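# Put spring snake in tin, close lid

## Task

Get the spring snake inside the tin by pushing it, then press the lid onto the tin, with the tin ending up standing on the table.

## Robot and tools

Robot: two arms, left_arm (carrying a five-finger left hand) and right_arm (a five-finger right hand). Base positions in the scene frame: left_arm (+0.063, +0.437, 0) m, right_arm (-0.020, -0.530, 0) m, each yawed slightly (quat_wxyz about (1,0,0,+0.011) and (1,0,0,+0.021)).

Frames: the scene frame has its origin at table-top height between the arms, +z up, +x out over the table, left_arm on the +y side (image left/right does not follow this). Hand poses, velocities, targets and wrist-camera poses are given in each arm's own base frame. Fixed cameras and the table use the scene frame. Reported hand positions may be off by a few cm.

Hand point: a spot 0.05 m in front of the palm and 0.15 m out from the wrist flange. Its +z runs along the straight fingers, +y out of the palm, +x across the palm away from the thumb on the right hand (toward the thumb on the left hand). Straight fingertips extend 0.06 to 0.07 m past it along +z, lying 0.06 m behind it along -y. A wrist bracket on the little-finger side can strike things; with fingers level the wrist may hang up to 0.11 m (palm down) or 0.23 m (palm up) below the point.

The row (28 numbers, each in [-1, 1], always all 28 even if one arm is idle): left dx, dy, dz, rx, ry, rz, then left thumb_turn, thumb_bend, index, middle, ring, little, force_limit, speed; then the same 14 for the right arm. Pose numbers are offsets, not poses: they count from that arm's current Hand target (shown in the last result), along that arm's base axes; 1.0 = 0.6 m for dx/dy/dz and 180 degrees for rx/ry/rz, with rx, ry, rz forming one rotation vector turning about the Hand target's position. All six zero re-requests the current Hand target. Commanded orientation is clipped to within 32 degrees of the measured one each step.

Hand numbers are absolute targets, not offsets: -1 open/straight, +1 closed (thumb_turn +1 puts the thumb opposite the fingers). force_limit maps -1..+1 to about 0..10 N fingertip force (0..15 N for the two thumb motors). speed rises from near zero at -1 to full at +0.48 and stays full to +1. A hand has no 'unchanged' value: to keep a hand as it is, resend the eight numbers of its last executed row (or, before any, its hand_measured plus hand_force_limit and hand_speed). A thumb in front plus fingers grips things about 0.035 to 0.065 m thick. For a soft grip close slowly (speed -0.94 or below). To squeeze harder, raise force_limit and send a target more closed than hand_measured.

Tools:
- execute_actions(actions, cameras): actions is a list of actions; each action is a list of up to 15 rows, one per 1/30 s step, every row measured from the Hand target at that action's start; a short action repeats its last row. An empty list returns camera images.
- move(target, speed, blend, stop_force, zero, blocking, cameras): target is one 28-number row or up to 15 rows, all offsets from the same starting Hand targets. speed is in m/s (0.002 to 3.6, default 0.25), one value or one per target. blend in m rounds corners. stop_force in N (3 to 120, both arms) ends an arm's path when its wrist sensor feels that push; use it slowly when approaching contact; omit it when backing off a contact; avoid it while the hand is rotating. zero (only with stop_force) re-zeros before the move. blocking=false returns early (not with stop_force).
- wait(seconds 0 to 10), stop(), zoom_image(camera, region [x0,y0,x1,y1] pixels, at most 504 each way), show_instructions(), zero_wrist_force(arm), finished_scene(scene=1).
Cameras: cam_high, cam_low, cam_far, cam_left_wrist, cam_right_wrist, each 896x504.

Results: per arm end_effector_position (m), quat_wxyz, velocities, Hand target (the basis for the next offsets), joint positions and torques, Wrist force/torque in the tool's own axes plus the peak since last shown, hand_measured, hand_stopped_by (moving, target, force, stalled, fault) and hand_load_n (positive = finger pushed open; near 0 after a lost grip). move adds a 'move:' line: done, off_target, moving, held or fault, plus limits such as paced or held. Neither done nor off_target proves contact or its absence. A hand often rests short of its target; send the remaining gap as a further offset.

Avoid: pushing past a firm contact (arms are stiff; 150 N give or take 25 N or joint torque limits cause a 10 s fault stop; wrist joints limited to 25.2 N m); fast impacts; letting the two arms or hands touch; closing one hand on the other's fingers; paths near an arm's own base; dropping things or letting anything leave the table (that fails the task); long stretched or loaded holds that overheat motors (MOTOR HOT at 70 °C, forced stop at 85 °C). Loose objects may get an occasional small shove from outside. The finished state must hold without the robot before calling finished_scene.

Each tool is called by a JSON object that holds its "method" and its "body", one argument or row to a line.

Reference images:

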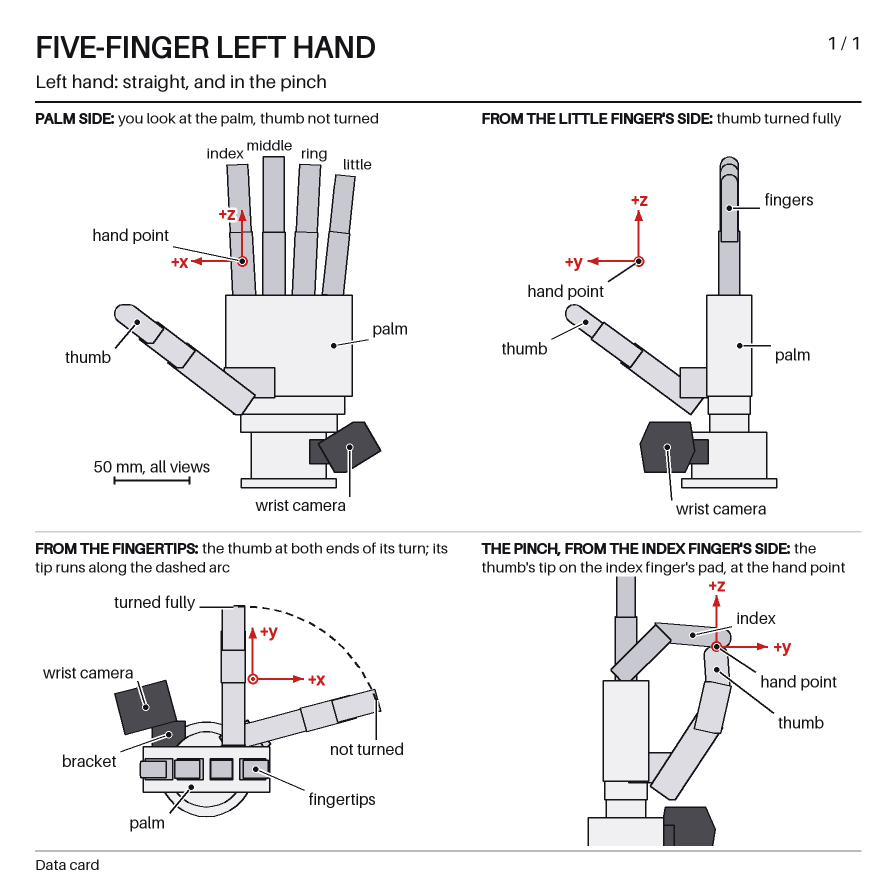

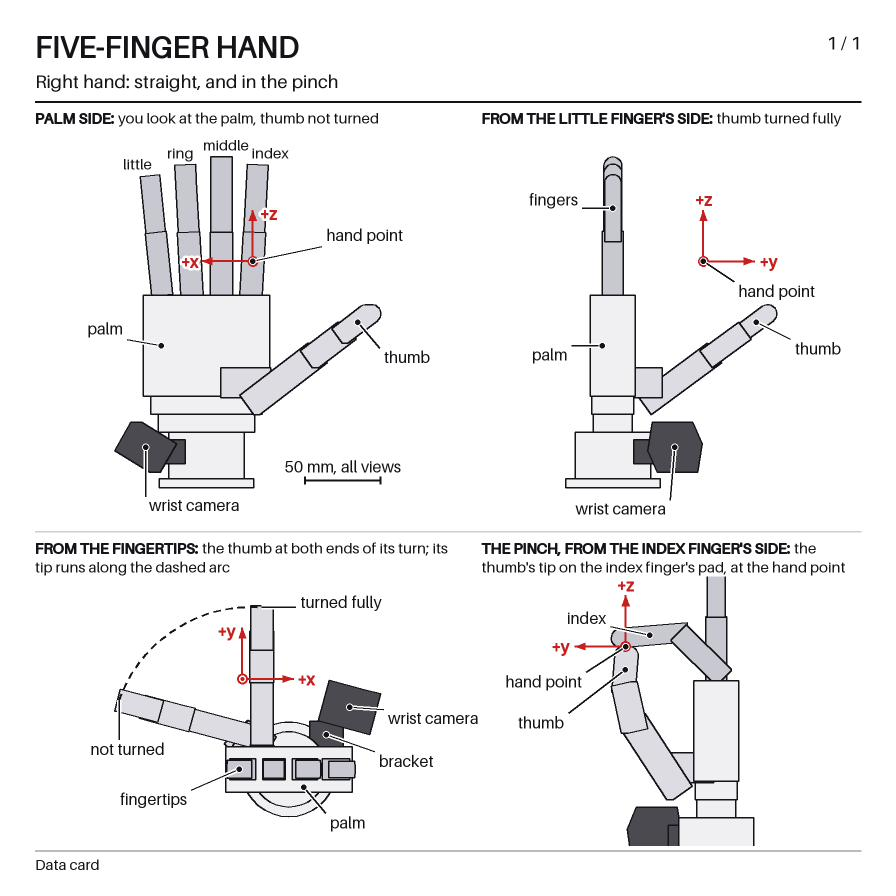

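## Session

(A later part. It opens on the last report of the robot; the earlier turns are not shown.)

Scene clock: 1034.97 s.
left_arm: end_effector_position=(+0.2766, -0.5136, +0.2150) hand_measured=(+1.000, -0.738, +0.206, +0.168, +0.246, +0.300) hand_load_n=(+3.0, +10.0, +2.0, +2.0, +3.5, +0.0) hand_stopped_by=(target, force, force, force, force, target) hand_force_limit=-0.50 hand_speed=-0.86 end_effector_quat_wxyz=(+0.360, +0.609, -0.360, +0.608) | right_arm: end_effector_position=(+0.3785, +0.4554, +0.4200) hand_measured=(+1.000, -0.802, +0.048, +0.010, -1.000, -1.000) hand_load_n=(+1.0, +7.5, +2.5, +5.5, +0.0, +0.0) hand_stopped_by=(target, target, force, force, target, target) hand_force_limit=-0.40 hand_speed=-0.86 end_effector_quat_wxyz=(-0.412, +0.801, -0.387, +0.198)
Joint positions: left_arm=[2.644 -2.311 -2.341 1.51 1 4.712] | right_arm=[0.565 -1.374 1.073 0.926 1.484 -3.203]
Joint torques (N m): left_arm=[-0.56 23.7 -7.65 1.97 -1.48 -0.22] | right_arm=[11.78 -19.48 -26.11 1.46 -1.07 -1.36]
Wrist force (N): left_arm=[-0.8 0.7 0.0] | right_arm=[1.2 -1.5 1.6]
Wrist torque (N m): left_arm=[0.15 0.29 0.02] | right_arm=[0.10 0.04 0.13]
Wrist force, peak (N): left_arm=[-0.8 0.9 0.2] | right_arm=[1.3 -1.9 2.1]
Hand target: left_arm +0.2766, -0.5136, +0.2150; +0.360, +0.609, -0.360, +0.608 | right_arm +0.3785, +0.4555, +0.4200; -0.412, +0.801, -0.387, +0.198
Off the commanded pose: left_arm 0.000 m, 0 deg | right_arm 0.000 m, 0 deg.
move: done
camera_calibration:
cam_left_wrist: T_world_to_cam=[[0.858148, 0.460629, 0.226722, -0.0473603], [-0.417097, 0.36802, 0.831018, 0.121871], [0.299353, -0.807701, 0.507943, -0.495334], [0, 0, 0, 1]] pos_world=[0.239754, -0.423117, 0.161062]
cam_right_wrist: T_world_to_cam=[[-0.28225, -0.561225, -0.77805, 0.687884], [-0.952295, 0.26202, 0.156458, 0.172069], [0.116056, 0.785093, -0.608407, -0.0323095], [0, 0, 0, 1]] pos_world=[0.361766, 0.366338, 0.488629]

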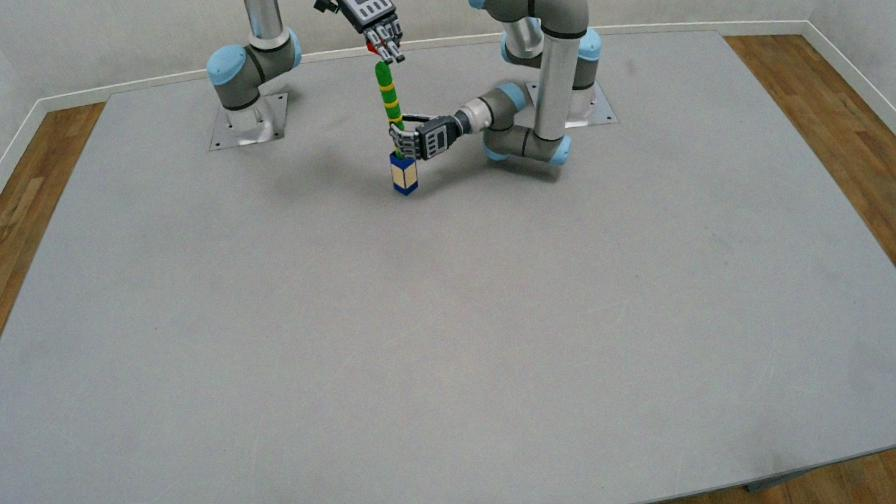

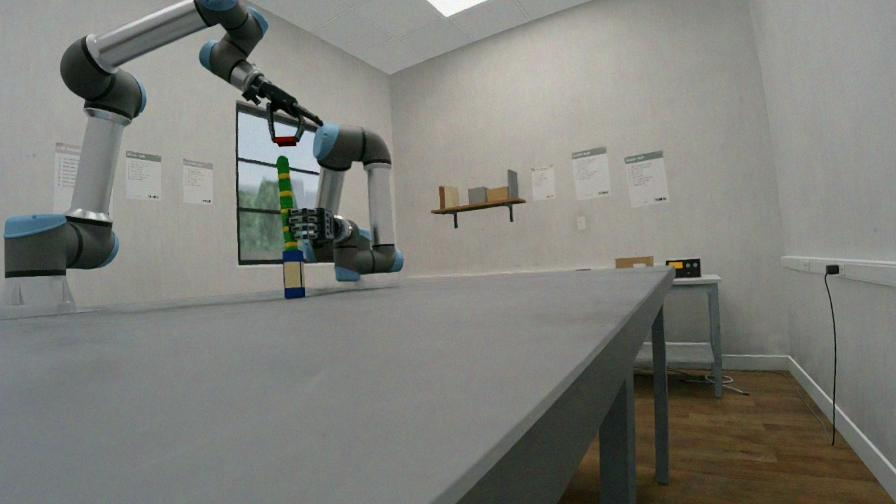

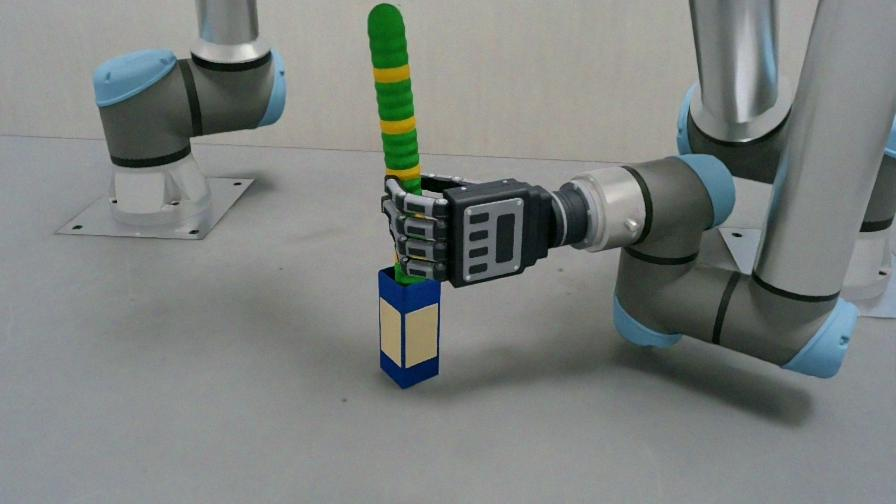

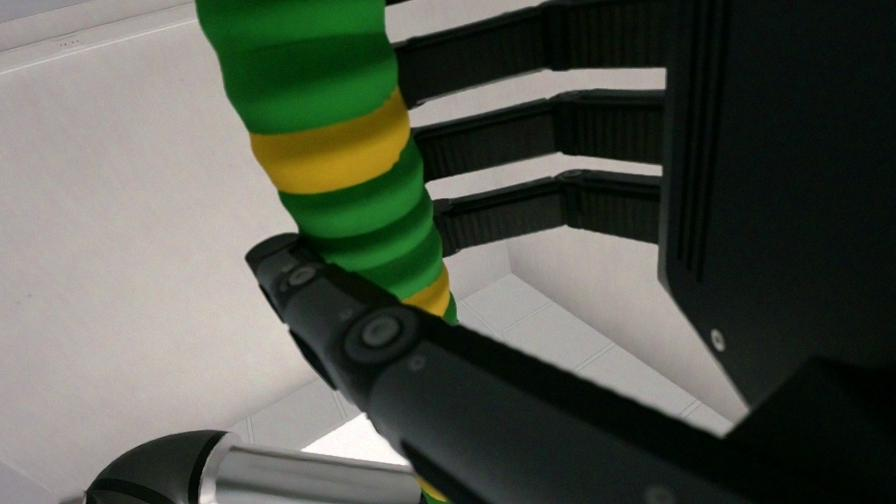

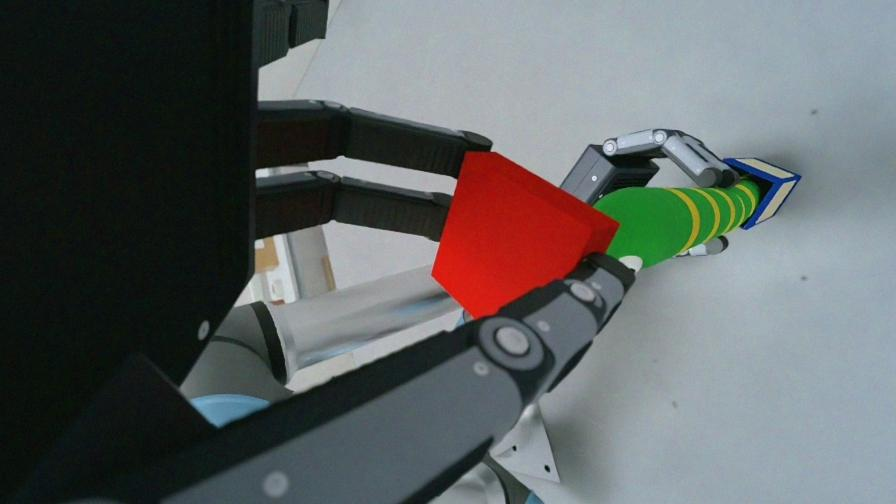

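{"method": "move", "body": {
  "target": [
    [0,0,0,0,0,0,1,0.1,0.3,0.3,0.3,0.3,-0.5,-0.86,-0.0055,-0.0115,0,0,0,0,1,-0.8,0.16,0.2,-1,-1,-0.4,-0.86],
    [0,0,0,0,0,0,1,0.1,0.3,0.3,0.3,0.3,-0.5,-0.86,-0.0055,-0.0115,-0.0583,0,0,0,1,-0.8,0.16,0.2,-1,-1,-0.4,-0.86]
  ],
  "speed": 0.06,
  "stop_force": 6,
  "cameras": ["cam_low","cam_high","cam_far","cam_right_wrist"]
}}

{"method": "zoom_image", "body": {
  "camera": "cam_low",
  "region": [245, 105, 325, 265]
}}

{"method": "zoom_image", "body": {
  "camera": "cam_high",
  "region": [335, 20, 435, 180]
}}

Scene clock: 1114.10 s.
left_arm: end_effector_position=(+0.2766, -0.5136, +0.2150) hand_measured=(+1.000, -0.738, +0.206, +0.168, +0.246, +0.300) hand_load_n=(+3.0, +10.0, +2.0, +2.0, +4.0, +0.0) hand_stopped_by=(target, force, force, force, force, target) hand_force_limit=-0.50 hand_speed=-0.86 end_effector_quat_wxyz=(+0.360, +0.609, -0.360, +0.608) | right_arm: end_effector_position=(+0.3752, +0.4486, +0.3850) hand_measured=(+1.000, -0.802, +0.048, +0.010, -1.000, -1.000) hand_load_n=(+1.0, +7.5, +2.5, +5.5, +0.0, +0.0) hand_stopped_by=(target, target, force, force, target, target) hand_force_limit=-0.40 hand_speed=-0.86 end_effector_quat_wxyz=(-0.412, +0.801, -0.387, +0.198)
Joint positions: left_arm=[2.644 -2.311 -2.341 1.51 1 4.712] | right_arm=[0.555 -1.416 1.215 0.826 1.475 -3.209]
Joint torques (N m): left_arm=[-0.63 23.51 -7.44 2.16 -1.61 -0.33] | right_arm=[-10.77 -41 -12.19 -1.16 -1.2 1.67]
Wrist force (N): left_arm=[-0.5 0.6 0.0] | right_arm=[1.2 -1.1 2.0]
Wrist torque (N m): left_arm=[0.11 0.25 0.05] | right_arm=[0.13 0.04 0.13]
Wrist force, peak (N): left_arm=[-1.0 0.7 -0.2] | right_arm=[0.9 -1.5 2.7]
Hand target: left_arm +0.2766, -0.5136, +0.2150; +0.360, +0.609, -0.360, +0.608 | right_arm +0.3752, +0.4486, +0.3850; -0.412, +0.801, -0.387, +0.198
Off the commanded pose: left_arm 0.000 m, 0 deg | right_arm 0.000 m, 0 deg.
move: done
camera_calibration:
cam_right_wrist: T_world_to_cam=[[-0.282195, -0.561241, -0.778058, 0.655917], [-0.952311, 0.261988, 0.156414, 0.176233], [0.116055, 0.785093, -0.608408, -0.0477419], [0, 0, 0, 1]] pos_world=[0.358466, 0.359438, 0.453729]
Images, in order (width x height): cam_high 896x504, cam_low 896x504, cam_far 896x504, cam_right_wrist 896x504.

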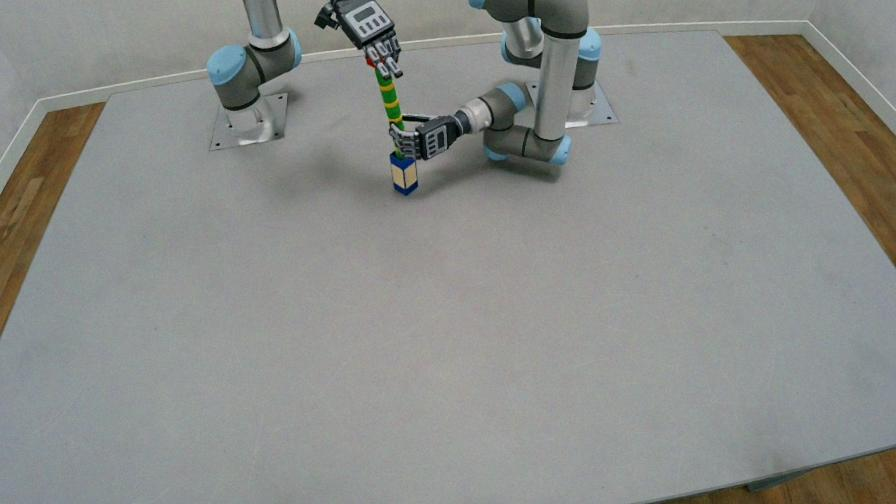

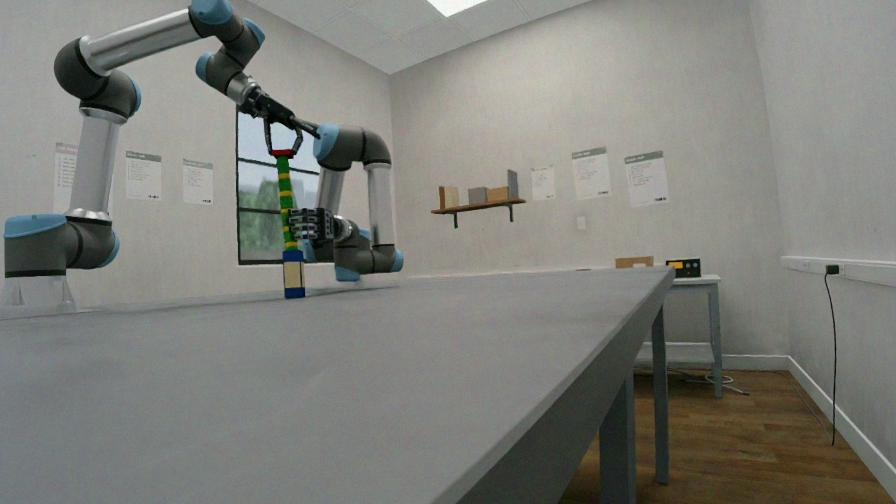

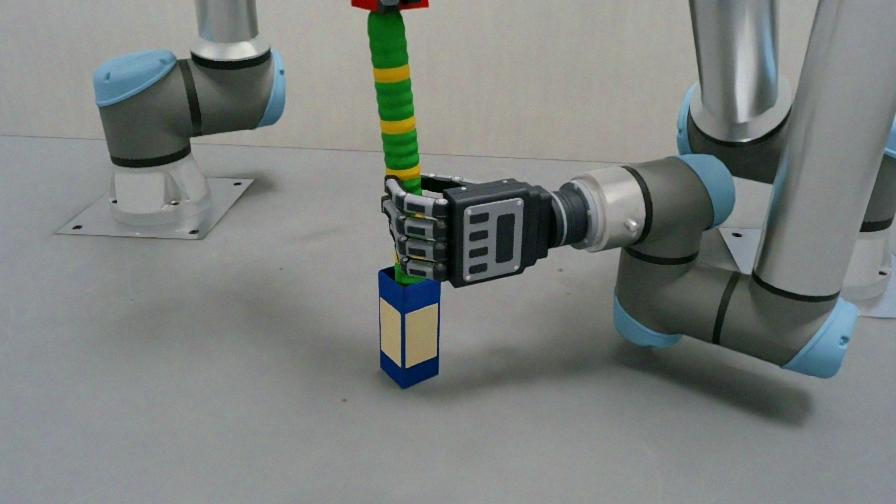

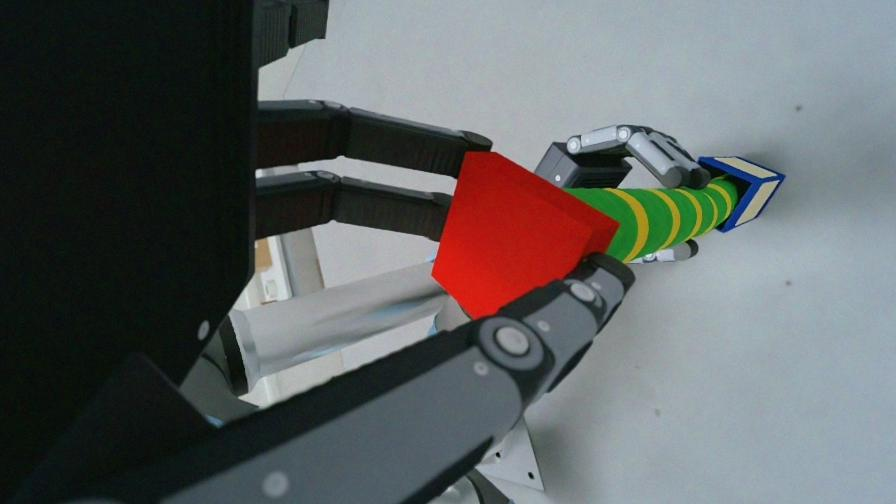

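Scaled by 3.150 from the camera's 896x504 image, which has a finer 1280x720 frame.

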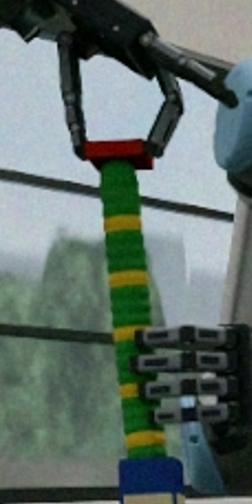

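Scaled by 3.150 from the camera's 896x504 image, which has a finer 1280x720 frame.

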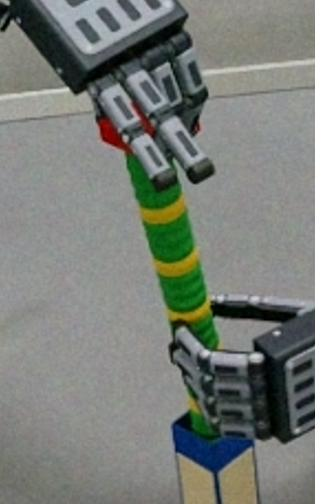

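{"method": "move", "body": {
  "target": [
    [0,0,0,0,0,0,1,-1,-0.1,-0.1,-0.1,-0.1,-0.5,-0.2,0,0,0,0,0,0,1,-0.8,0.16,0.2,-1,-1,-0.4,-0.86],
    [-0.0278,-0.0289,0,0,0,0,1,-1,-0.1,-0.1,-0.1,-0.1,-0.5,-0.2,0,0,0,0,0,0,1,-0.8,0.16,0.2,-1,-1,-0.4,-0.86],
    [-0.0278,-0.0289,0,0,0,0,1,-0.5,0.12,0.12,0.12,0.12,-0.7,-0.7,0,0,0,0,0,0,1,-0.8,0.16,0.2,-1,-1,-0.4,-0.86]
  ],
  "speed": 0.1,
  "cameras": ["cam_low","cam_high","cam_far","cam_left_wrist"]
}}

Scene clock: 1147.03 s.
left_arm: end_effector_position=(+0.2599, -0.5309, +0.2150) hand_measured=(+1.000, -0.500, +0.120, +0.120, +0.120, +0.120) hand_load_n=(+0.0, +0.0, +0.0, +0.0, +0.0, +0.0) hand_stopped_by=(target, target, target, target, target, target) hand_force_limit=-0.70 hand_speed=-0.70 end_effector_quat_wxyz=(+0.360, +0.609, -0.360, +0.608) | right_arm: end_effector_position=(+0.3752, +0.4486, +0.3850) hand_measured=(+1.000, -0.802, +0.048, +0.010, -1.000, -1.000) hand_load_n=(+1.0, +7.5, +3.0, +5.5, +0.0, +0.0) hand_stopped_by=(target, target, force, force, target, target) hand_force_limit=-0.40 hand_speed=-0.86 end_effector_quat_wxyz=(-0.412, +0.801, -0.387, +0.198)
Joint positions: left_arm=[2.569 -2.312 -2.33 1.499 1.075 4.712] | right_arm=[0.555 -1.416 1.215 0.826 1.475 -3.209]
Joint torques (N m): left_arm=[-7.55 24.04 12.71 1.32 2.12 -1.44] | right_arm=[-10.24 -40.03 -12.01 -1.08 -1.02 1.95]
Wrist force (N): left_arm=[-0.7 0.6 0.1] | right_arm=[1.0 -1.6 1.8]
Wrist torque (N m): left_arm=[0.10 0.28 0.02] | right_arm=[0.07 0.07 0.11]
Wrist force, peak (N): left_arm=[-0.8 1.0 -0.1] | right_arm=[1.4 -1.8 1.8]
Hand target: left_arm +0.2599, -0.5309, +0.2150; +0.360, +0.609, -0.360, +0.608 | right_arm +0.3752, +0.4486, +0.3850; -0.412, +0.801, -0.387, +0.198
Off the commanded pose: left_arm 0.000 m, 0 deg | right_arm 0.000 m, 0 deg.
move: done
camera_calibration:
cam_left_wrist: T_world_to_cam=[[0.858148, 0.460629, 0.226722, -0.0250143], [-0.417097, 0.36802, 0.831018, 0.121309], [0.299353, -0.807701, 0.507943, -0.504388], [0, 0, 0, 1]] pos_world=[0.223054, -0.440517, 0.161062]
Images, in order (width x height): cam_high 896x504, cam_low 896x504, cam_far 896x504, cam_left_wrist 896x504.

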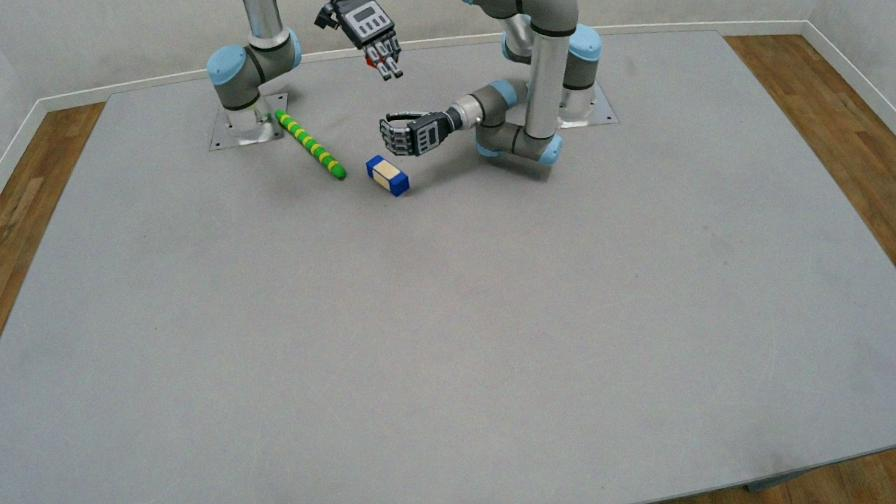

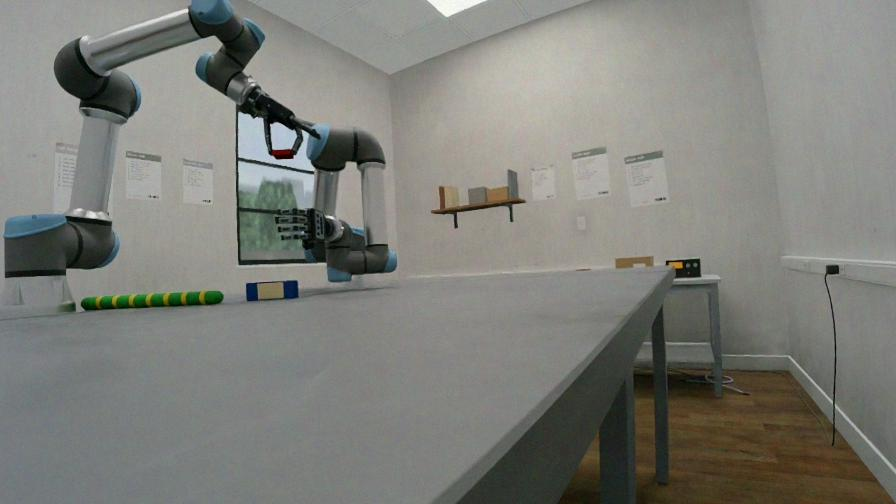

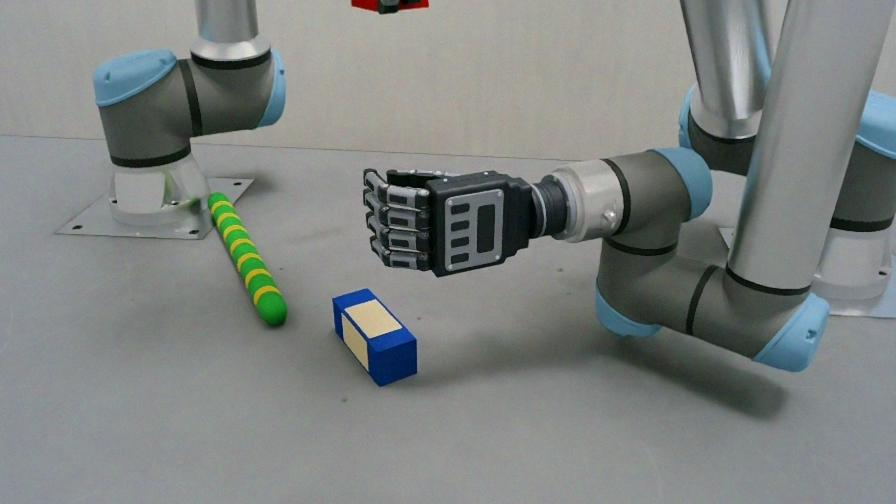

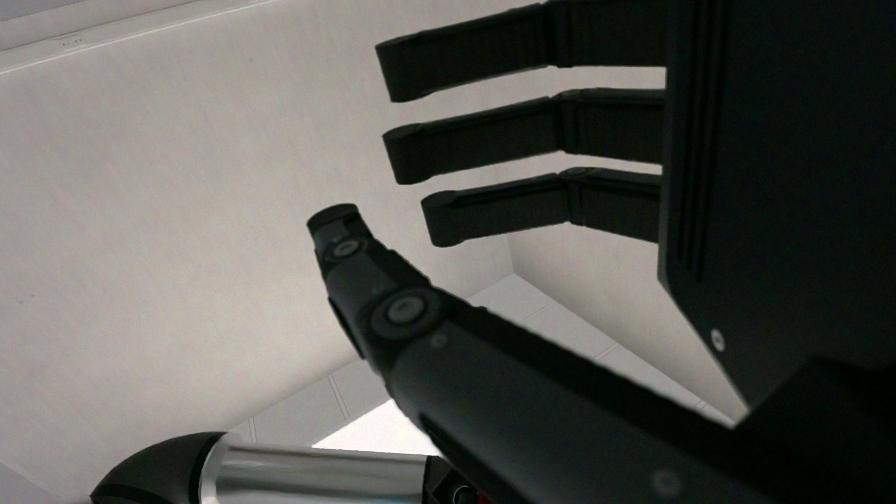

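{"method": "move", "body": {
  "target": [
    [0.0457,0.1458,0.1083,0,0,0,1,-1,-0.5,-1,-1,-1,-0.5,-0.2,0.0,-0.05,0.1,0,0,0,1,-0.8,0.16,0.2,-1,-1,-0.4,-0.86],
    [0.0,0.06,0.0,0.3963,-0.3123,-0.1309,1,-1,-0.5,-1,-1,-1,-0.5,-0.2,0.025,-0.358,0.1417,0,0,0,1,-0.8,0.16,0.2,-1,-1,-0.4,-0.86]
  ],
  "speed": 0.25,
  "blend": [0.02,0],
  "cameras": ["all"]
}}

{"method": "zoom_image", "body": {
  "camera": "cam_far",
  "region": [190, 180, 440, 400]
}}

{"method": "zoom_image", "body": {
  "camera": "cam_high",
  "region": [260, 90, 440, 210]
}}

Scene clock: 1288.37 s.
left_arm: end_effector_position=(+0.2595, -0.4954, +0.2150) hand_measured=(+1.000, -1.000, -0.500, -1.000, -1.000, -1.000) hand_load_n=(+0.0, +0.0, +0.0, +0.0, +0.0, +0.0) hand_stopped_by=(target, target, target, target, target, target) hand_force_limit=-0.50 hand_speed=-0.20 end_effector_quat_wxyz=(+0.138, -0.341, +0.830, -0.420) | right_arm: end_effector_position=(+0.3902, +0.2338, +0.4700) hand_measured=(+1.000, -0.802, +0.048, +0.010, -1.000, -1.000) hand_load_n=(+1.0, +7.5, +2.5, +5.5, +0.0, +0.0) hand_stopped_by=(target, target, force, force, target, target) hand_force_limit=-0.40 hand_speed=-0.86 end_effector_quat_wxyz=(-0.412, +0.801, -0.387, +0.198)
Joint positions: left_arm=[2.395 -1.59 -2.253 0.043 1.477 6.282] | right_arm=[-0.105 -1.635 1.247 1.176 0.964 -3.661]
Joint torques (N m): left_arm=[-8.15 12.76 33.51 0.96 2.28 1.12] | right_arm=[-11.6 -28.56 -10.12 1.92 -1.77 -1.57]
Wrist force (N): left_arm=[-0.2 -0.6 -1.1] | right_arm=[1.4 -1.6 1.6]
Wrist torque (N m): left_arm=[0.13 0.13 -0.20] | right_arm=[0.09 0.01 0.13]
Wrist force, peak (N): left_arm=[-1.4 1.5 0.7] | right_arm=[1.7 -1.5 2.0]
Hand target: left_arm +0.2599, -0.4949, +0.2150; +0.138, -0.284, +0.853, -0.416 | right_arm +0.3902, +0.2338, +0.4700; -0.412, +0.801, -0.387, +0.198
Off the commanded pose: left_arm 0.001 m, 7 deg | right_arm 0.000 m, 0 deg.
joint sent to its limit (left arm) — joint 6 (wrist 3), upper limit. The joint targets are off in orientation, not in position.
move: off_target (left_arm)
camera_calibration:
cam_left_wrist: T_world_to_cam=[[0.276256, -0.564167, 0.778073, -0.516286], [-0.961031, -0.170673, 0.217464, 0.114259], [0.0101099, -0.807828, -0.589332, -0.164719], [0, 0, 0, 1]] pos_world=[0.254098, -0.404835, 0.279787]
cam_right_wrist: T_world_to_cam=[[-0.282195, -0.561241, -0.778058, 0.60573], [-0.952311, 0.261988, 0.156414, 0.233497], [0.116055, 0.785093, -0.608408, 0.17087], [0, 0, 0, 1]] pos_world=[0.373466, 0.144638, 0.538729]

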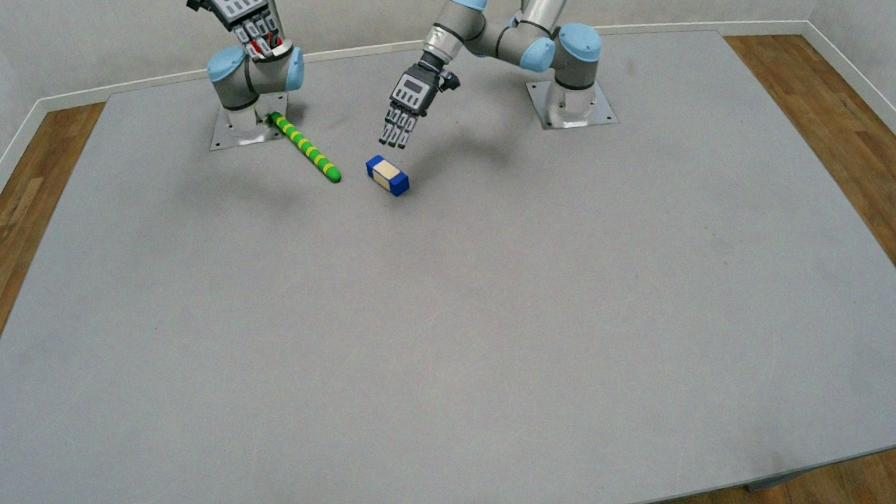

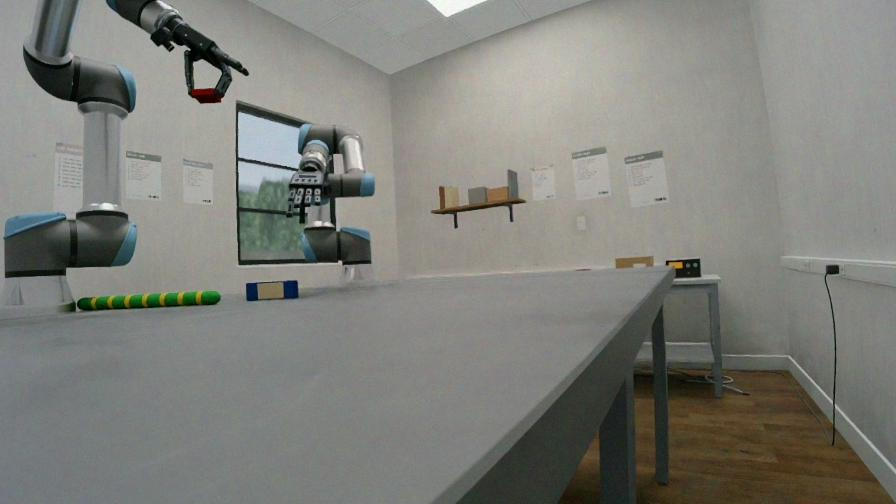

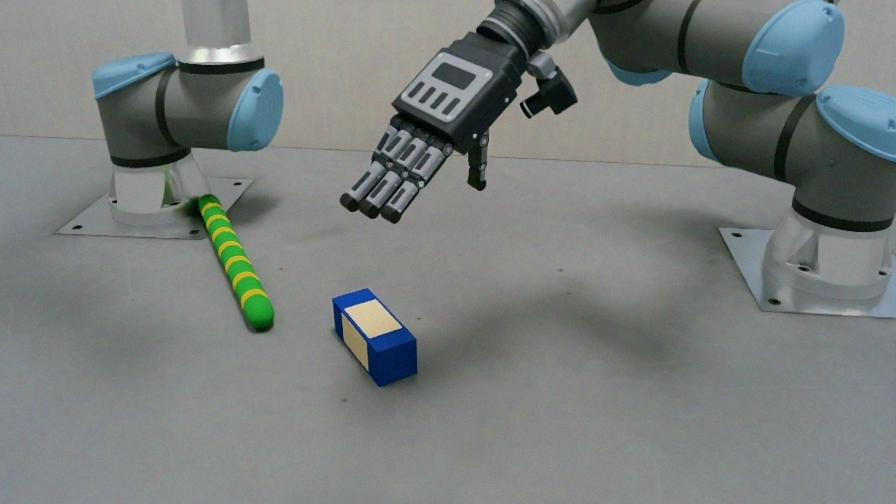

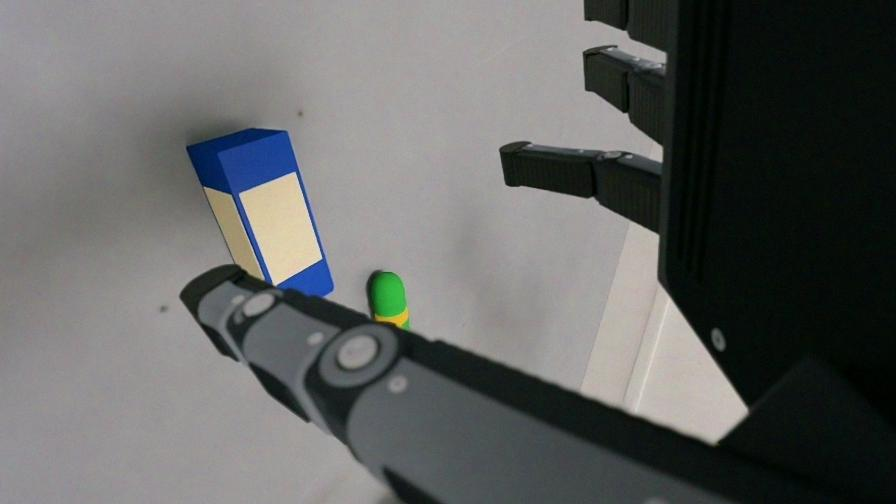

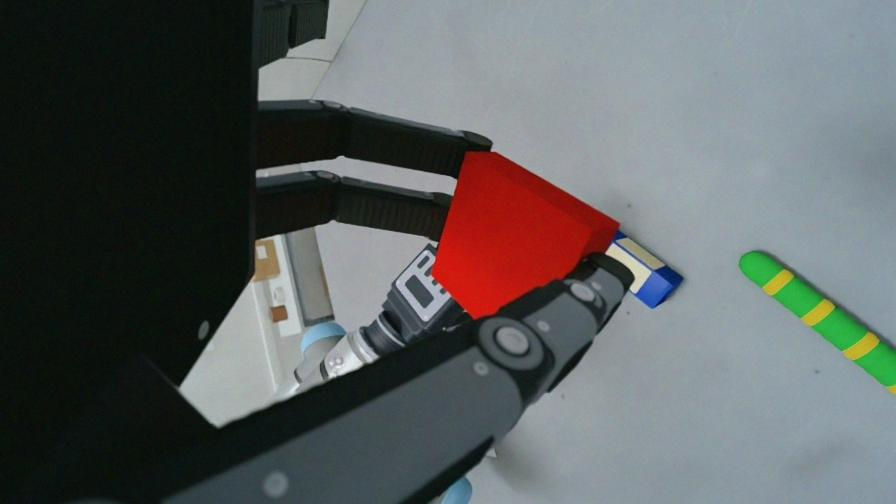

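Scaled by 2.016 from the camera's 896x504 image, which has a finer 1280x720 frame.

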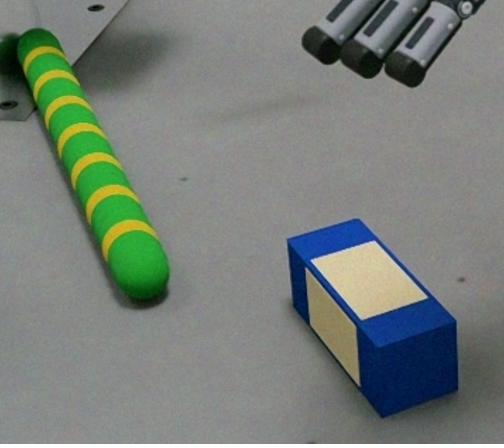

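Scaled by 2.800 from the camera's 896x504 image, which has a finer 1280x720 frame.

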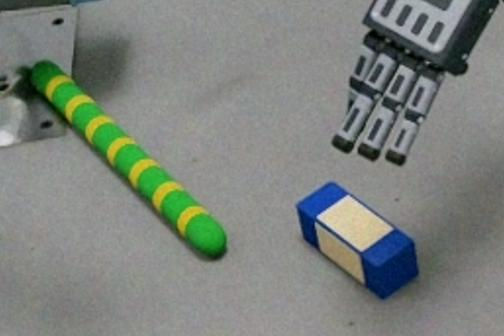

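{"method": "move", "body": {
  "target": [
    [0,0,0.05,-0.3143,0.4211,0.4107,1,-1,-0.5,-1,-1,-1,-0.5,-0.2,0,0,0,0,0,0,1,-0.8,0.16,0.2,-1,-1,-0.4,-0.86],
    [0,0,0.05,0.3143,-0.4211,-0.4107,1,-1,-0.5,-1,-1,-1,-0.5,-0.2,0,0,0,0,0,0,1,-0.8,0.16,0.2,-1,-1,-0.4,-0.86],
    [0,0,0.05,0,0,0,1,-1,-0.5,-1,-1,-1,-0.5,-0.2,0,0,0,0,0,0,1,-0.8,0.16,0.2,-1,-1,-0.4,-0.86]
  ],
  "speed": 0.6,
  "cameras": ["cam_far","cam_left_wrist"]
}}

Scene clock: 1322.17 s.
left_arm: end_effector_position=(+0.2599, -0.4949, +0.2450) hand_measured=(+1.000, -1.000, -0.500, -1.000, -1.000, -1.000) hand_load_n=(+0.0, +0.0, +0.0, +0.0, +0.0, +0.0) hand_stopped_by=(target, target, target, target, target, target) hand_force_limit=-0.50 hand_speed=-0.20 end_effector_quat_wxyz=(+0.138, -0.284, +0.853, -0.416) | right_arm: end_effector_position=(+0.3902, +0.2338, +0.4700) hand_measured=(+1.000, -0.802, +0.048, +0.010, -1.000, -1.000) hand_load_n=(+1.0, +7.5, +3.0, +5.5, +0.0, +0.0) hand_stopped_by=(target, target, force, force, target, target) hand_force_limit=-0.40 hand_speed=-0.86 end_effector_quat_wxyz=(-0.412, +0.801, -0.387, +0.198)
Joint positions: left_arm=[2.411 -1.536 -2.197 -0.082 1.415 0.122] | right_arm=[-0.105 -1.635 1.247 1.176 0.964 -3.661]
Joint torques (N m): left_arm=[7.07 22.96 4.28 3.99 -2.47 -1.44] | right_arm=[-9.88 -27.87 -10.6 1.97 -1.81 -1.4]
Wrist force (N): left_arm=[-0.3 -0.4 -1.2] | right_arm=[1.4 -1.1 1.7]
Wrist torque (N m): left_arm=[0.15 0.14 -0.12] | right_arm=[0.15 0.00 0.15]
Wrist force, peak (N): left_arm=[-0.5 -0.8 -1.4] | right_arm=[1.5 -1.5 2.1]
Hand target: left_arm +0.2599, -0.4949, +0.2450; +0.138, -0.284, +0.853, -0.416 | right_arm +0.3902, +0.2338, +0.4700; -0.412, +0.801, -0.387, +0.198
Off the commanded pose: left_arm 0.000 m, 0 deg | right_arm 0.000 m, 0 deg.
move: done
camera_calibration:
cam_left_wrist: T_world_to_cam=[[0.181644, -0.621999, 0.761658, -0.539539], [-0.981969, -0.0734784, 0.174179, 0.172428], [-0.0523739, -0.779563, -0.624131, -0.107816], [0, 0, 0, 1]] pos_world=[0.261676, -0.406972, 0.313619]
Images, in order (width x height): cam_far 896x504, cam_left_wrist 896x504.

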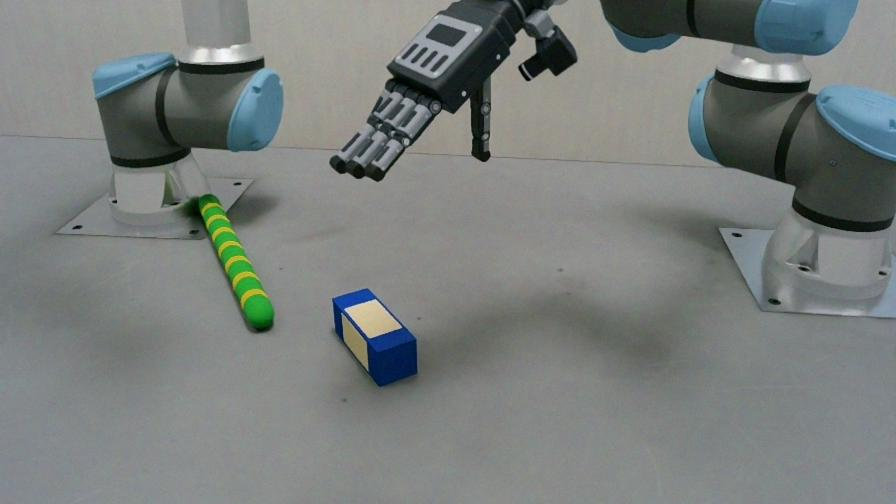

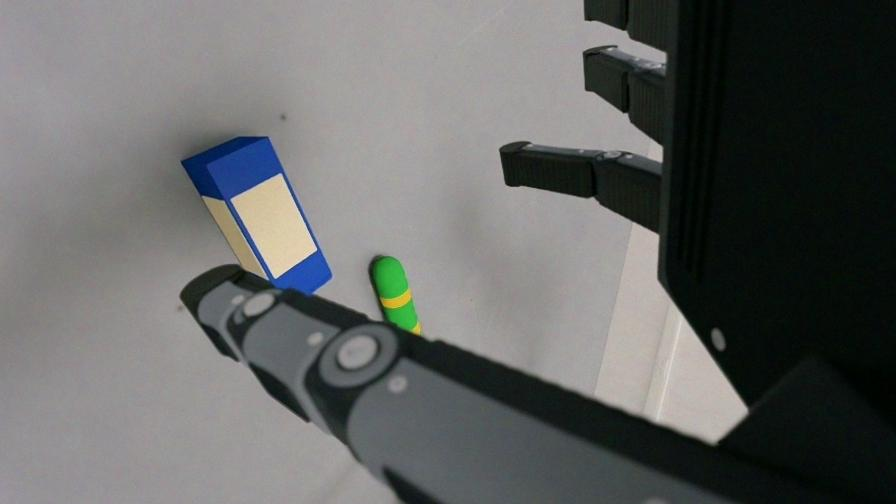

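{"method": "zoom_image", "body": {
  "camera": "cam_left_wrist",
  "region": [150, 100, 450, 360]
}}

Scaled by 1.680 from the camera's 896x504 image, which has a finer 1280x720 frame.

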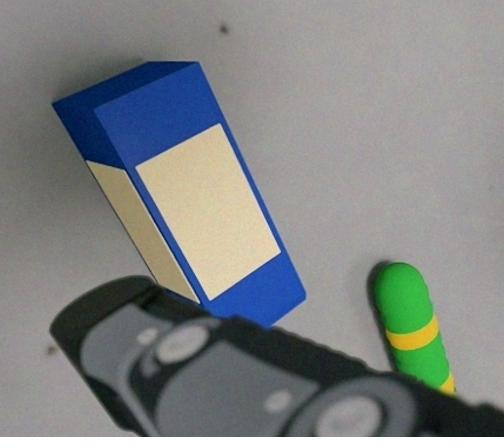

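{"method": "move", "body": {
  "target": [
    [-0.0743,-0.165,-0.2417,0,0,0,1,-1,-0.5,-1,-1,-1,-0.5,-0.2,0,0,0,0,0,0,1,-0.8,0.16,0.2,-1,-1,-0.4,-0.86],
    [-0.0743,-0.165,-0.35,0,0,0,1,-1,-0.5,-1,-1,-1,-0.5,-0.2,0,0,0,0,0,0,1,-0.8,0.16,0.2,-1,-1,-0.4,-0.86]
  ],
  "speed": [0.2,0.05],
  "stop_force": 6,
  "cameras": ["cam_far","cam_left_wrist","cam_high"]
}}

{"method": "zoom_image", "body": {
  "camera": "cam_far",
  "region": [190, 180, 440, 400]
}}

Scene clock: 1379.03 s.
left_arm: end_effector_position=(+0.2153, -0.5939, +0.0350) hand_measured=(+1.000, -1.000, -0.500, -1.000, -1.000, -1.000) hand_load_n=(+0.0, +0.0, +0.0, +0.0, +0.0, +0.0) hand_stopped_by=(target, target, target, target, target, target) hand_force_limit=-0.50 hand_speed=-0.20 end_effector_quat_wxyz=(+0.138, -0.284, +0.853, -0.416) | right_arm: end_effector_position=(+0.3902, +0.2338, +0.4700) hand_measured=(+1.000, -0.802, +0.048, +0.010, -1.000, -1.000) hand_load_n=(+1.0, +7.5, +3.0, +6.0, +0.0, +0.0) hand_stopped_by=(target, target, force, force, target, target) hand_force_limit=-0.40 hand_speed=-0.86 end_effector_quat_wxyz=(-0.412, +0.801, -0.387, +0.198)
Joint positions: left_arm=[2.17 -2.151 -2.152 0.497 1.604 -0.027] | right_arm=[-0.105 -1.635 1.247 1.176 0.964 -3.661]
Joint torques (N m): left_arm=[-8.15 25.73 25.32 4.07 2.27 -1.61] | right_arm=[-10.4 -27.95 -10.6 1.88 -1.61 -1.39]
Wrist force (N): left_arm=[-0.2 -0.6 -1.0] | right_arm=[1.2 -1.1 1.4]
Wrist torque (N m): left_arm=[0.13 0.14 -0.11] | right_arm=[0.17 0.04 0.14]
Wrist force, peak (N): left_arm=[-1.1 -1.2 -2.2] | right_arm=[1.5 -1.3 2.1]
Hand target: left_arm +0.2153, -0.5939, +0.0350; +0.138, -0.284, +0.853, -0.416 | right_arm +0.3902, +0.2338, +0.4700; -0.412, +0.801, -0.387, +0.198
Off the commanded pose: left_arm 0.000 m, 0 deg | right_arm 0.000 m, 0 deg.
move: done
camera_calibration:
cam_left_wrist: T_world_to_cam=[[0.181719, -0.621994, 0.761644, -0.433003], [-0.981955, -0.0735257, 0.174238, 0.15792], [-0.0523744, -0.779562, -0.624131, -0.318458], [0, 0, 0, 1]] pos_world=[0.217076, -0.505972, 0.103519]
Images, in order (width x height): cam_high 896x504, cam_far 896x504, cam_left_wrist 896x504.

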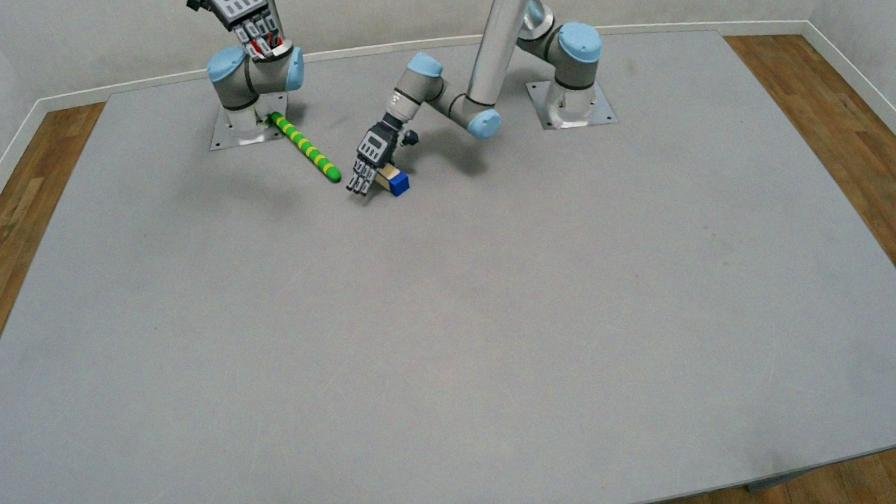

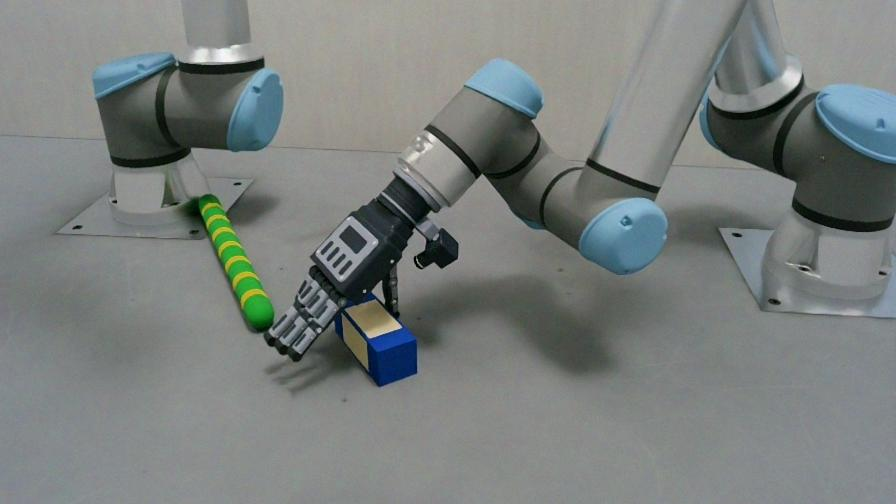

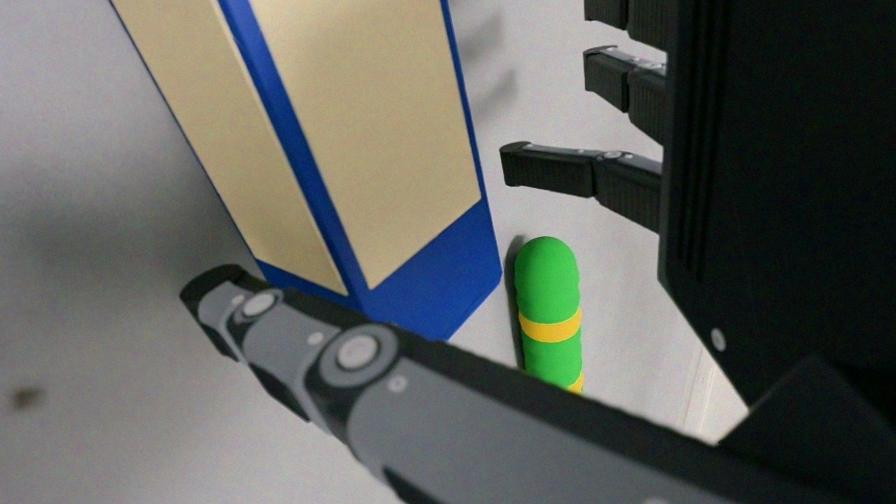

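Scaled by 2.016 from the camera's 896x504 image, which has a finer 1280x720 frame.

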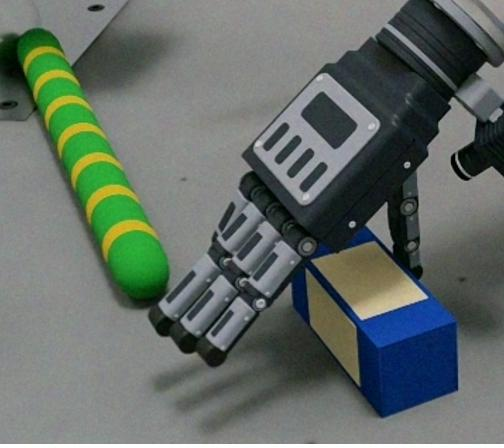

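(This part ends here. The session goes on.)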